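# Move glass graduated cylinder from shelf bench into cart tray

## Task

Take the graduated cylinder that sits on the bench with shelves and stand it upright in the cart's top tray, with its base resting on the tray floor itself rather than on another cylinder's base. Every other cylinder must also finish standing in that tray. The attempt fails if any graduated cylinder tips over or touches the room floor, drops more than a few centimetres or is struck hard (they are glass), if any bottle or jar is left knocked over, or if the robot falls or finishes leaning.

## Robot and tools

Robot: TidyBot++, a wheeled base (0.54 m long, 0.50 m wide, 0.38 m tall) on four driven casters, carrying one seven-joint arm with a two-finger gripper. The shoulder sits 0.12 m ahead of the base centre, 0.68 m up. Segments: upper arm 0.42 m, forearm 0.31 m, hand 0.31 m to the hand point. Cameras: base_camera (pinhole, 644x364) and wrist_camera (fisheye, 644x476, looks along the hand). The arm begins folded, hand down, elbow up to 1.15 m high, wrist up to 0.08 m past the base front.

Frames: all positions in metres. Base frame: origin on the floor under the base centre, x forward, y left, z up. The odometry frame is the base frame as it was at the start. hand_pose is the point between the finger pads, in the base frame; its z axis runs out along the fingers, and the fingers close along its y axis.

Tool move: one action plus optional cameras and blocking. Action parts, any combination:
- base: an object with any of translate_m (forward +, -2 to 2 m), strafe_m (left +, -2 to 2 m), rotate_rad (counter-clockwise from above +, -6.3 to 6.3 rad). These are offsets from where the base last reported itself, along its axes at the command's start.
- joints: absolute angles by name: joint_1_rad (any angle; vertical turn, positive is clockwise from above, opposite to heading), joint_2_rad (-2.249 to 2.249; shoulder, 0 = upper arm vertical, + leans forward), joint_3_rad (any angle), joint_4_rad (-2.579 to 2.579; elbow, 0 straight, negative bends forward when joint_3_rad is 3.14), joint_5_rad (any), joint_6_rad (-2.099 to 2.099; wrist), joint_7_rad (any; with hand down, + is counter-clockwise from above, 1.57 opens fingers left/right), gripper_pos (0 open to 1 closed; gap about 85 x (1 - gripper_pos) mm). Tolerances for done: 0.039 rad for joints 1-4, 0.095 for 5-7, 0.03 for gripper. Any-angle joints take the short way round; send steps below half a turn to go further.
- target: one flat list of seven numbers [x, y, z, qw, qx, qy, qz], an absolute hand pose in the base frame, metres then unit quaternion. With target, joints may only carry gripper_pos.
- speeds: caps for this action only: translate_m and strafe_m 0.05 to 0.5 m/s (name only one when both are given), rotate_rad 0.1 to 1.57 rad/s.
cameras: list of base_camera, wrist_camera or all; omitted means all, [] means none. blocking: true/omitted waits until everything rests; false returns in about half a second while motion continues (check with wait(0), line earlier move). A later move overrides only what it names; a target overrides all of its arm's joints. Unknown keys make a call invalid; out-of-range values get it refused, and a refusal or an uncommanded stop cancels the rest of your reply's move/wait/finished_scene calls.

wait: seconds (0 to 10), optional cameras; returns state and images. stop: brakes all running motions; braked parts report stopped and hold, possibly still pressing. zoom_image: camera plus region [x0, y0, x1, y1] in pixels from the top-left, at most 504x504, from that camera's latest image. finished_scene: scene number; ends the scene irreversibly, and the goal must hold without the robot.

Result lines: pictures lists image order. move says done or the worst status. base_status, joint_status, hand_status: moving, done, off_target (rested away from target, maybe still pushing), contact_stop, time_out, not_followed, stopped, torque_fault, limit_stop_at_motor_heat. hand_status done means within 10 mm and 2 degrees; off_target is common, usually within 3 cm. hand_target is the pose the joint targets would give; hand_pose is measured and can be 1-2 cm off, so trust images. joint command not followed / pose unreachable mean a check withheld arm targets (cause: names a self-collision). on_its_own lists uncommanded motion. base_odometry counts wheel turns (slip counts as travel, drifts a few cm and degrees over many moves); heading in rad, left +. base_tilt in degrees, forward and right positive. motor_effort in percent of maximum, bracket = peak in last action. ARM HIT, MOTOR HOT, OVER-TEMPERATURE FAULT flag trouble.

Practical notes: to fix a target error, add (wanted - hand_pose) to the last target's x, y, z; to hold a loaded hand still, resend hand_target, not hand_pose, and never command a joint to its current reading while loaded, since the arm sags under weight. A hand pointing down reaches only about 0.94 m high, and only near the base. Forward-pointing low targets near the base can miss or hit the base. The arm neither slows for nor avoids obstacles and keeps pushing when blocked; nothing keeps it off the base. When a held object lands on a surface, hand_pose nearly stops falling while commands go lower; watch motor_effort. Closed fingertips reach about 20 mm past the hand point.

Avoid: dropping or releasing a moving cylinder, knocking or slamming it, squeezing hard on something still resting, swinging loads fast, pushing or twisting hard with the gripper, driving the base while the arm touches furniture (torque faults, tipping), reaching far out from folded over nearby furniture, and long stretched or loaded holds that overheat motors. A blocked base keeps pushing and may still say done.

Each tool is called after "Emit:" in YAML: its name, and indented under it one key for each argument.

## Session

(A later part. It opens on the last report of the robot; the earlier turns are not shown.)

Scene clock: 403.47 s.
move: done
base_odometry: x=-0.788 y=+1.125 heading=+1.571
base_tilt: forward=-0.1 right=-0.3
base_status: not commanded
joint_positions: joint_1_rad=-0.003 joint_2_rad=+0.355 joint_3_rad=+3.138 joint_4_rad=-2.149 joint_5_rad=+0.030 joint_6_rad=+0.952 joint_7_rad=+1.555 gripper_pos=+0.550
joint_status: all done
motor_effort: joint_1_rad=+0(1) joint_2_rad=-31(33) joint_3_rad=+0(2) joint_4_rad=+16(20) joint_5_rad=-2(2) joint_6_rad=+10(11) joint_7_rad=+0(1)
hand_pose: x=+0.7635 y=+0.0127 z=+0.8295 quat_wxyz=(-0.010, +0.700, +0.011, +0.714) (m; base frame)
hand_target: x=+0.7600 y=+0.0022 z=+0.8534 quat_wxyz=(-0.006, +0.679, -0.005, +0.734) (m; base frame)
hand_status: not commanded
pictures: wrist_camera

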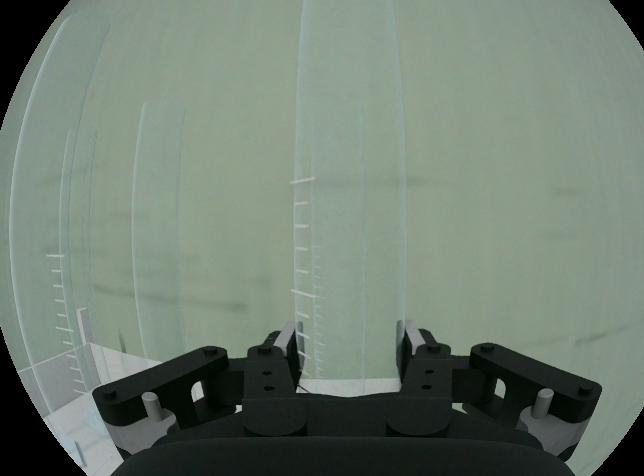

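Emit:
move:
  joints: {"joint_2_rad": 0.362, "joint_4_rad": -2.163, "joint_6_rad": 1.015}
  cameras: ["wrist_camera"]

Scene clock: 409.27 s.
move: done
base_odometry: x=-0.788 y=+1.125 heading=+1.571
base_tilt: forward=-0.1 right=-0.3
base_status: not commanded
joint_positions: joint_1_rad=-0.003 joint_2_rad=+0.374 joint_3_rad=+3.138 joint_4_rad=-2.160 joint_5_rad=+0.030 joint_6_rad=+0.975 joint_7_rad=+1.555 gripper_pos=+0.550
joint_status: all done
motor_effort: joint_1_rad=+0(0) joint_2_rad=-30(32) joint_3_rad=-2(2) joint_4_rad=+15(17) joint_5_rad=-2(3) joint_6_rad=+10(12) joint_7_rad=+0(1)
hand_pose: x=+0.7633 y=+0.0128 z=+0.8191 quat_wxyz=(-0.011, +0.703, +0.011, +0.711) (m; base frame)
hand_target: x=+0.7605 y=+0.0022 z=+0.8377 quat_wxyz=(-0.006, +0.685, -0.005, +0.728) (m; base frame)
hand_status: not commanded
pictures: wrist_camera

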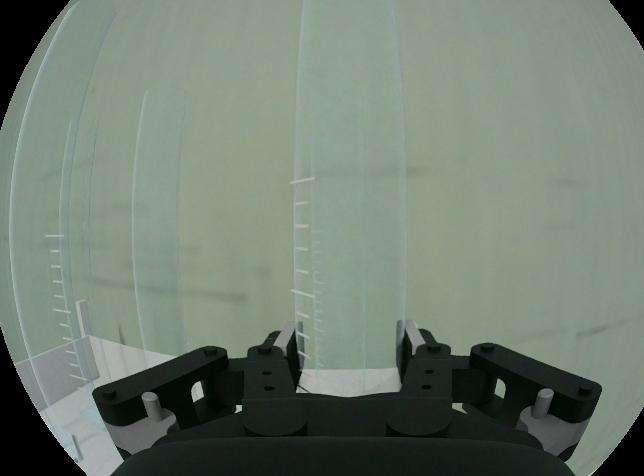

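Emit:
move:
  joints: {"joint_2_rad": 0.381, "joint_4_rad": -2.173, "joint_6_rad": 1.04}
  cameras: ["wrist_camera"]

Scene clock: 411.77 s.
move: done
base_odometry: x=-0.788 y=+1.125 heading=+1.571
base_tilt: forward=-0.1 right=-0.3
base_status: not commanded
joint_positions: joint_1_rad=-0.003 joint_2_rad=+0.391 joint_3_rad=+3.138 joint_4_rad=-2.169 joint_5_rad=+0.030 joint_6_rad=+1.001 joint_7_rad=+1.555 gripper_pos=+0.550
joint_status: all done
motor_effort: joint_1_rad=+0(0) joint_2_rad=-31(32) joint_3_rad=-1(2) joint_4_rad=+15(17) joint_5_rad=-2(3) joint_6_rad=+11(11) joint_7_rad=+0(1)
hand_pose: x=+0.7631 y=+0.0130 z=+0.8116 quat_wxyz=(-0.011, +0.703, +0.011, +0.711) (m; base frame)
hand_target: x=+0.7605 y=+0.0022 z=+0.8284 quat_wxyz=(-0.006, +0.687, -0.005, +0.727) (m; base frame)
hand_status: not commanded
pictures: wrist_camera

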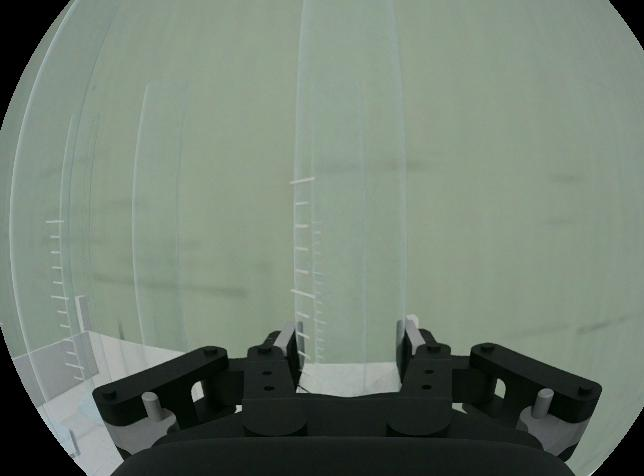

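Emit:
zoom_image:
  camera: "wrist_camera"
  region: [10, 150, 410, 400]

Scaled by 1.260.

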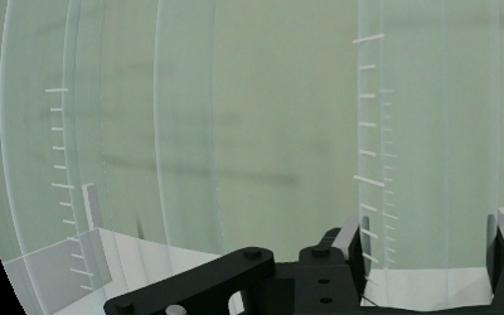

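Emit:
move:
  joints: {"joint_2_rad": 0.397, "joint_4_rad": -2.182, "joint_6_rad": 1.062}
  cameras: ["wrist_camera"]

Scene clock: 420.37 s.
move: done
base_odometry: x=-0.788 y=+1.125 heading=+1.571
base_tilt: forward=-0.1 right=-0.3
base_status: not commanded
joint_positions: joint_1_rad=-0.003 joint_2_rad=+0.407 joint_3_rad=+3.138 joint_4_rad=-2.178 joint_5_rad=+0.030 joint_6_rad=+1.024 joint_7_rad=+1.555 gripper_pos=+0.550
joint_status: all done
motor_effort: joint_1_rad=+0(0) joint_2_rad=-32(33) joint_3_rad=-1(2) joint_4_rad=+15(17) joint_5_rad=-2(2) joint_6_rad=+10(12) joint_7_rad=+0(1)
hand_pose: x=+0.7627 y=+0.0131 z=+0.8044 quat_wxyz=(-0.012, +0.704, +0.011, +0.710) (m; base frame)
hand_target: x=+0.7602 y=+0.0022 z=+0.8207 quat_wxyz=(-0.006, +0.688, -0.005, +0.726) (m; base frame)
hand_status: not commanded
pictures: wrist_camera

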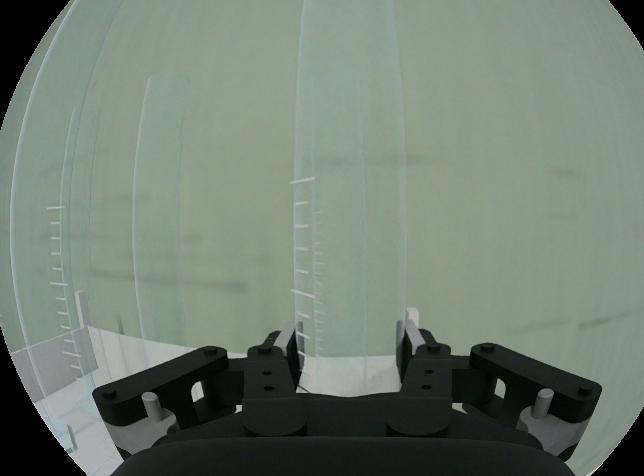

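Emit:
move:
  joints: {"joint_2_rad": 0.409, "joint_4_rad": -2.188, "joint_6_rad": 1.078}
  cameras: ["wrist_camera"]

Scene clock: 424.70 s.
move: done
base_odometry: x=-0.788 y=+1.125 heading=+1.571
base_tilt: forward=-0.2 right=-0.3
base_status: not commanded
joint_positions: joint_1_rad=-0.003 joint_2_rad=+0.416 joint_3_rad=+3.138 joint_4_rad=-2.183 joint_5_rad=+0.030 joint_6_rad=+1.041 joint_7_rad=+1.555 gripper_pos=+0.550
joint_status: all done
motor_effort: joint_1_rad=+0(0) joint_2_rad=-31(32) joint_3_rad=-2(2) joint_4_rad=+16(16) joint_5_rad=-2(3) joint_6_rad=+10(11) joint_7_rad=+0(1)
hand_pose: x=+0.7625 y=+0.0131 z=+0.8016 quat_wxyz=(-0.012, +0.702, +0.011, +0.712) (m; base frame)
hand_target: x=+0.7601 y=+0.0022 z=+0.8151 quat_wxyz=(-0.006, +0.689, -0.005, +0.725) (m; base frame)
hand_status: not commanded
pictures: wrist_camera

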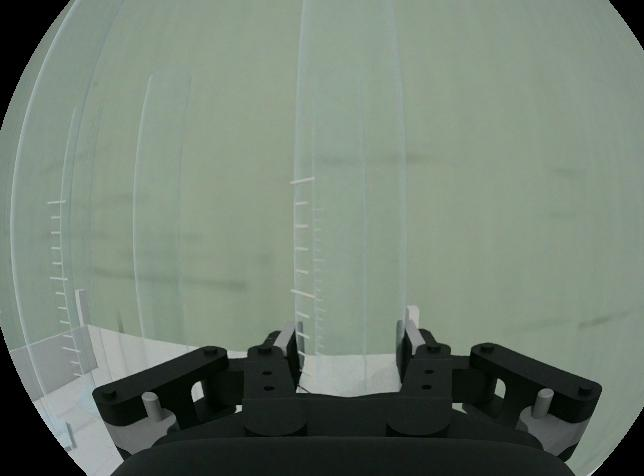

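Emit:
move:
  joints: {"joint_2_rad": 0.419, "joint_4_rad": -2.193, "joint_6_rad": 1.098}
  cameras: ["wrist_camera"]

Scene clock: 429.03 s.
move: done
base_odometry: x=-0.788 y=+1.125 heading=+1.571
base_tilt: forward=-0.2 right=-0.3
base_status: not commanded
joint_positions: joint_1_rad=-0.003 joint_2_rad=+0.423 joint_3_rad=+3.138 joint_4_rad=-2.186 joint_5_rad=+0.030 joint_6_rad=+1.063 joint_7_rad=+1.555 gripper_pos=+0.550
joint_status: all done
motor_effort: joint_1_rad=+0(0) joint_2_rad=-31(32) joint_3_rad=-2(2) joint_4_rad=+14(15) joint_5_rad=-2(3) joint_6_rad=+10(11) joint_7_rad=+0(1)
hand_pose: x=+0.7622 y=+0.0132 z=+0.8018 quat_wxyz=(-0.012, +0.699, +0.011, +0.715) (m; base frame)
hand_target: x=+0.7598 y=+0.0022 z=+0.8125 quat_wxyz=(-0.006, +0.687, -0.005, +0.727) (m; base frame)
hand_status: not commanded
pictures: wrist_camera

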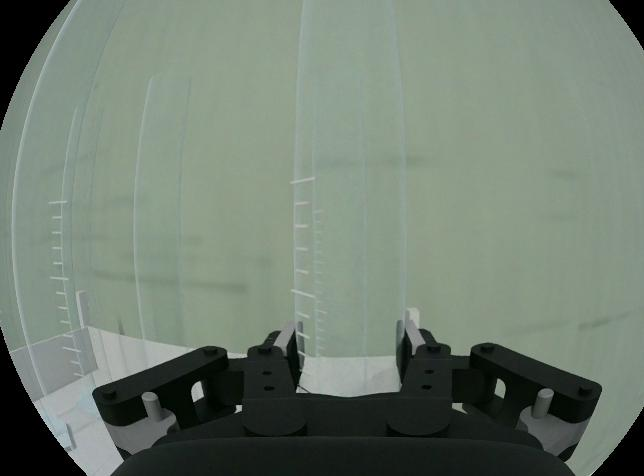

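Emit:
move:
  joints: {"joint_2_rad": 0.414, "joint_4_rad": -2.193, "joint_6_rad": 1.035}
  cameras: ["wrist_camera"]

Scene clock: 435.17 s.
move: done
base_odometry: x=-0.788 y=+1.125 heading=+1.571
base_tilt: forward=-0.1 right=-0.3
base_status: not commanded
joint_positions: joint_1_rad=-0.003 joint_2_rad=+0.414 joint_3_rad=+3.138 joint_4_rad=-2.185 joint_5_rad=+0.030 joint_6_rad=+1.040 joint_7_rad=+1.555 gripper_pos=+0.550
joint_status: all done
motor_effort: joint_1_rad=+0(1) joint_2_rad=-28(30) joint_3_rad=-2(2) joint_4_rad=+12(14) joint_5_rad=-2(3) joint_6_rad=+8(11) joint_7_rad=-1(1)
hand_pose: x=+0.7618 y=+0.0131 z=+0.8013 quat_wxyz=(-0.012, +0.703, +0.011, +0.711) (m; base frame)
hand_target: x=+0.7597 y=+0.0022 z=+0.7962 quat_wxyz=(-0.006, +0.708, -0.005, +0.707) (m; base frame)
hand_status: not commanded
pictures: wrist_camera

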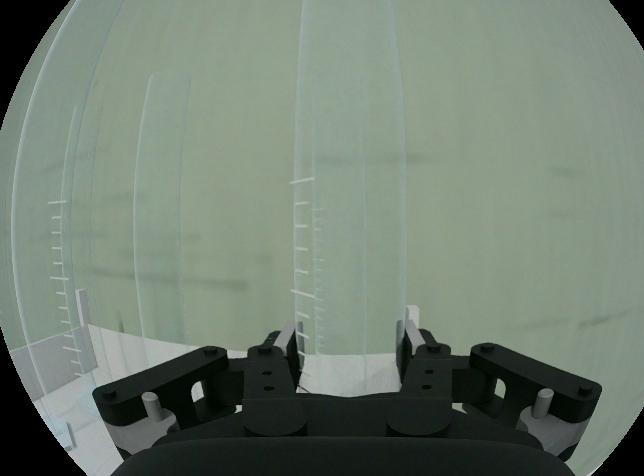

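Emit:
move:
  joints: {"gripper_pos": 0.45}
  cameras: ["wrist_camera"]

Scene clock: 446.13 s.
move: done
base_odometry: x=-0.788 y=+1.125 heading=+1.571
base_tilt: forward=-0.1 right=-0.4
base_status: not commanded
joint_positions: joint_1_rad=-0.003 joint_2_rad=+0.414 joint_3_rad=+3.138 joint_4_rad=-2.185 joint_5_rad=+0.030 joint_6_rad=+1.040 joint_7_rad=+1.555 gripper_pos=+0.450
joint_status: all done
motor_effort: joint_1_rad=+0(1) joint_2_rad=-29(30) joint_3_rad=-2(2) joint_4_rad=+14(14) joint_5_rad=-2(2) joint_6_rad=+8(9) joint_7_rad=+0(1)
hand_pose: x=+0.7618 y=+0.0131 z=+0.8013 quat_wxyz=(-0.012, +0.703, +0.011, +0.711) (m; base frame)
hand_target: x=+0.7597 y=+0.0022 z=+0.7962 quat_wxyz=(-0.006, +0.708, -0.005, +0.707) (m; base frame)
hand_status: not commanded
pictures: wrist_camera

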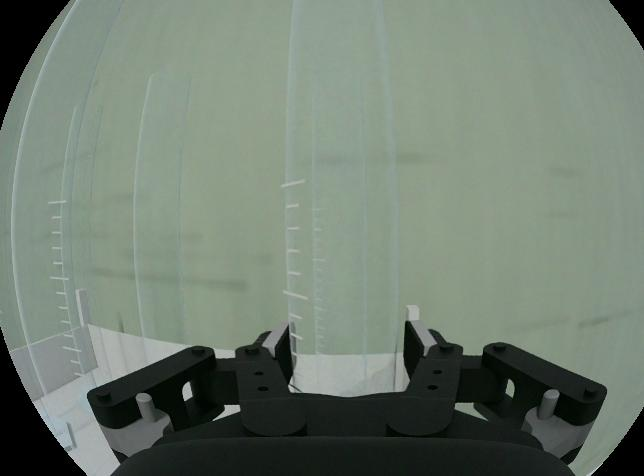

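Emit:
move:
  joints: {"gripper_pos": 0.15}
  cameras: ["wrist_camera"]

Scene clock: 451.93 s.
move: done
base_odometry: x=-0.788 y=+1.125 heading=+1.571
base_tilt: forward=-0.2 right=-0.3
base_status: not commanded
joint_positions: joint_1_rad=-0.003 joint_2_rad=+0.414 joint_3_rad=+3.138 joint_4_rad=-2.185 joint_5_rad=+0.030 joint_6_rad=+1.040 joint_7_rad=+1.555 gripper_pos=+0.150
joint_status: all done
motor_effort: joint_1_rad=+0(0) joint_2_rad=-29(30) joint_3_rad=-1(2) joint_4_rad=+13(14) joint_5_rad=-2(3) joint_6_rad=+8(9) joint_7_rad=+0(1)
hand_pose: x=+0.7618 y=+0.0131 z=+0.8013 quat_wxyz=(-0.012, +0.703, +0.011, +0.711) (m; base frame)
hand_target: x=+0.7597 y=+0.0022 z=+0.7962 quat_wxyz=(-0.006, +0.708, -0.005, +0.707) (m; base frame)
hand_status: not commanded
pictures: wrist_camera

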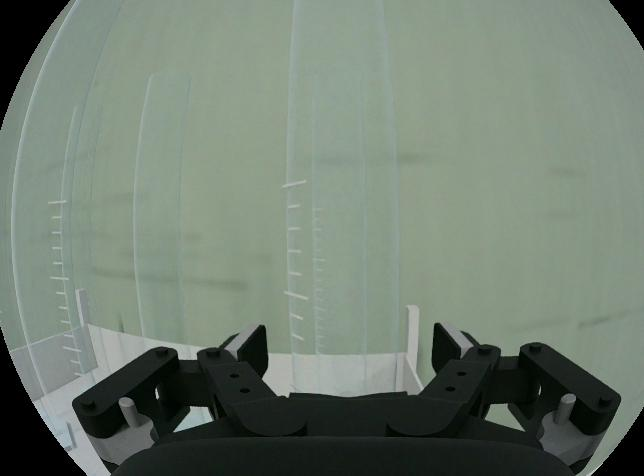

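Emit:
move:
  base: {"translate_m": -0.2}
  speeds: {"translate_m": 0.15}

Scene clock: 456.70 s.
move: done
base_odometry: x=-0.787 y=+0.924 heading=+1.571
base_tilt: forward=-0.2 right=-0.3
base_status: done
joint_positions: joint_1_rad=-0.003 joint_2_rad=+0.417 joint_3_rad=+3.138 joint_4_rad=-2.185 joint_5_rad=+0.030 joint_6_rad=+1.040 joint_7_rad=+1.555 gripper_pos=+0.150
joint_status: not commanded
motor_effort: joint_1_rad=+0(1) joint_2_rad=-29(31) joint_3_rad=-2(2) joint_4_rad=+14(15) joint_5_rad=-1(2) joint_6_rad=+8(9) joint_7_rad=+0(1)
hand_pose: x=+0.7620 y=+0.0131 z=+0.7990 quat_wxyz=(-0.012, +0.704, +0.011, +0.710) (m; base frame)
hand_target: x=+0.7597 y=+0.0022 z=+0.7962 quat_wxyz=(-0.006, +0.708, -0.005, +0.707) (m; base frame)
hand_status: not commanded
pictures: base_camera, wrist_camera

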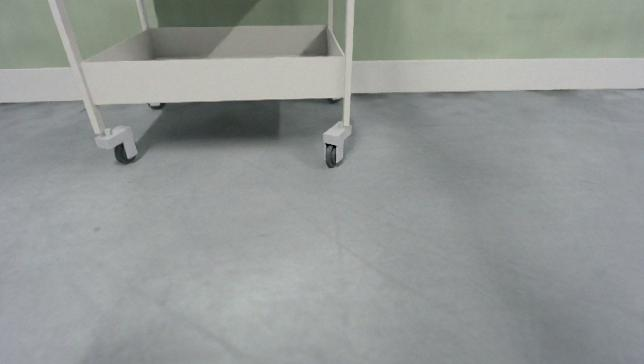

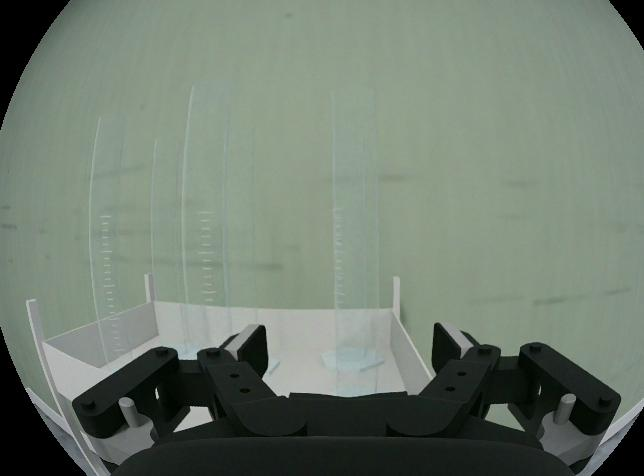

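Emit:
move:
  joints: {"joint_2_rad": -0.02, "joint_4_rad": -0.9, "joint_6_rad": -1.2}
  cameras: ["wrist_camera"]

Emit:
zoom_image:
  camera: "wrist_camera"
  region: [120, 150, 460, 420]

Scene clock: 461.97 s.
move: done
base_odometry: x=-0.787 y=+0.924 heading=+1.571
base_tilt: forward=-0.1 right=-0.3
base_status: not commanded
joint_positions: joint_1_rad=-0.003 joint_2_rad=-0.018 joint_3_rad=+3.138 joint_4_rad=-0.907 joint_5_rad=+0.030 joint_6_rad=-1.158 joint_7_rad=+1.555 gripper_pos=+0.150
joint_status: all done
motor_effort: joint_1_rad=+0(1) joint_2_rad=-17(33) joint_3_rad=-1(2) joint_4_rad=+17(22) joint_5_rad=-1(2) joint_6_rad=+8(10) joint_7_rad=+0(1)
hand_pose: x=+0.6322 y=-0.0040 z=+1.1578 quat_wxyz=(+0.009, +0.854, -0.006, +0.520) (m; base frame)
hand_target: x=+0.6247 y=+0.0022 z=+1.1510 quat_wxyz=(-0.004, +0.862, -0.006, +0.506) (m; base frame)
hand_status: not commanded
pictures: wrist_camera

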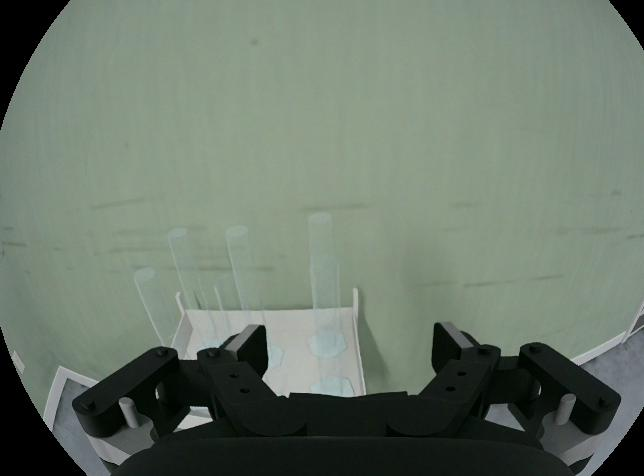

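Scaled by 1.482.

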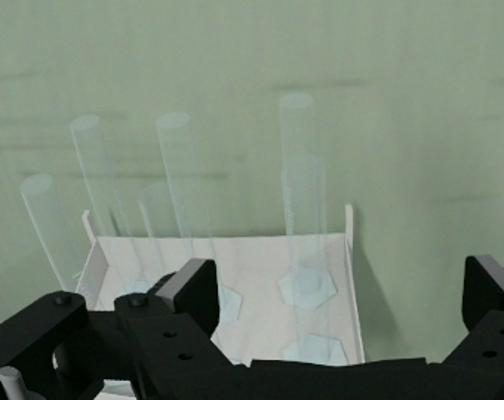

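Emit:
finished_scene:
  scene: 1

The scene is finished: the task was done.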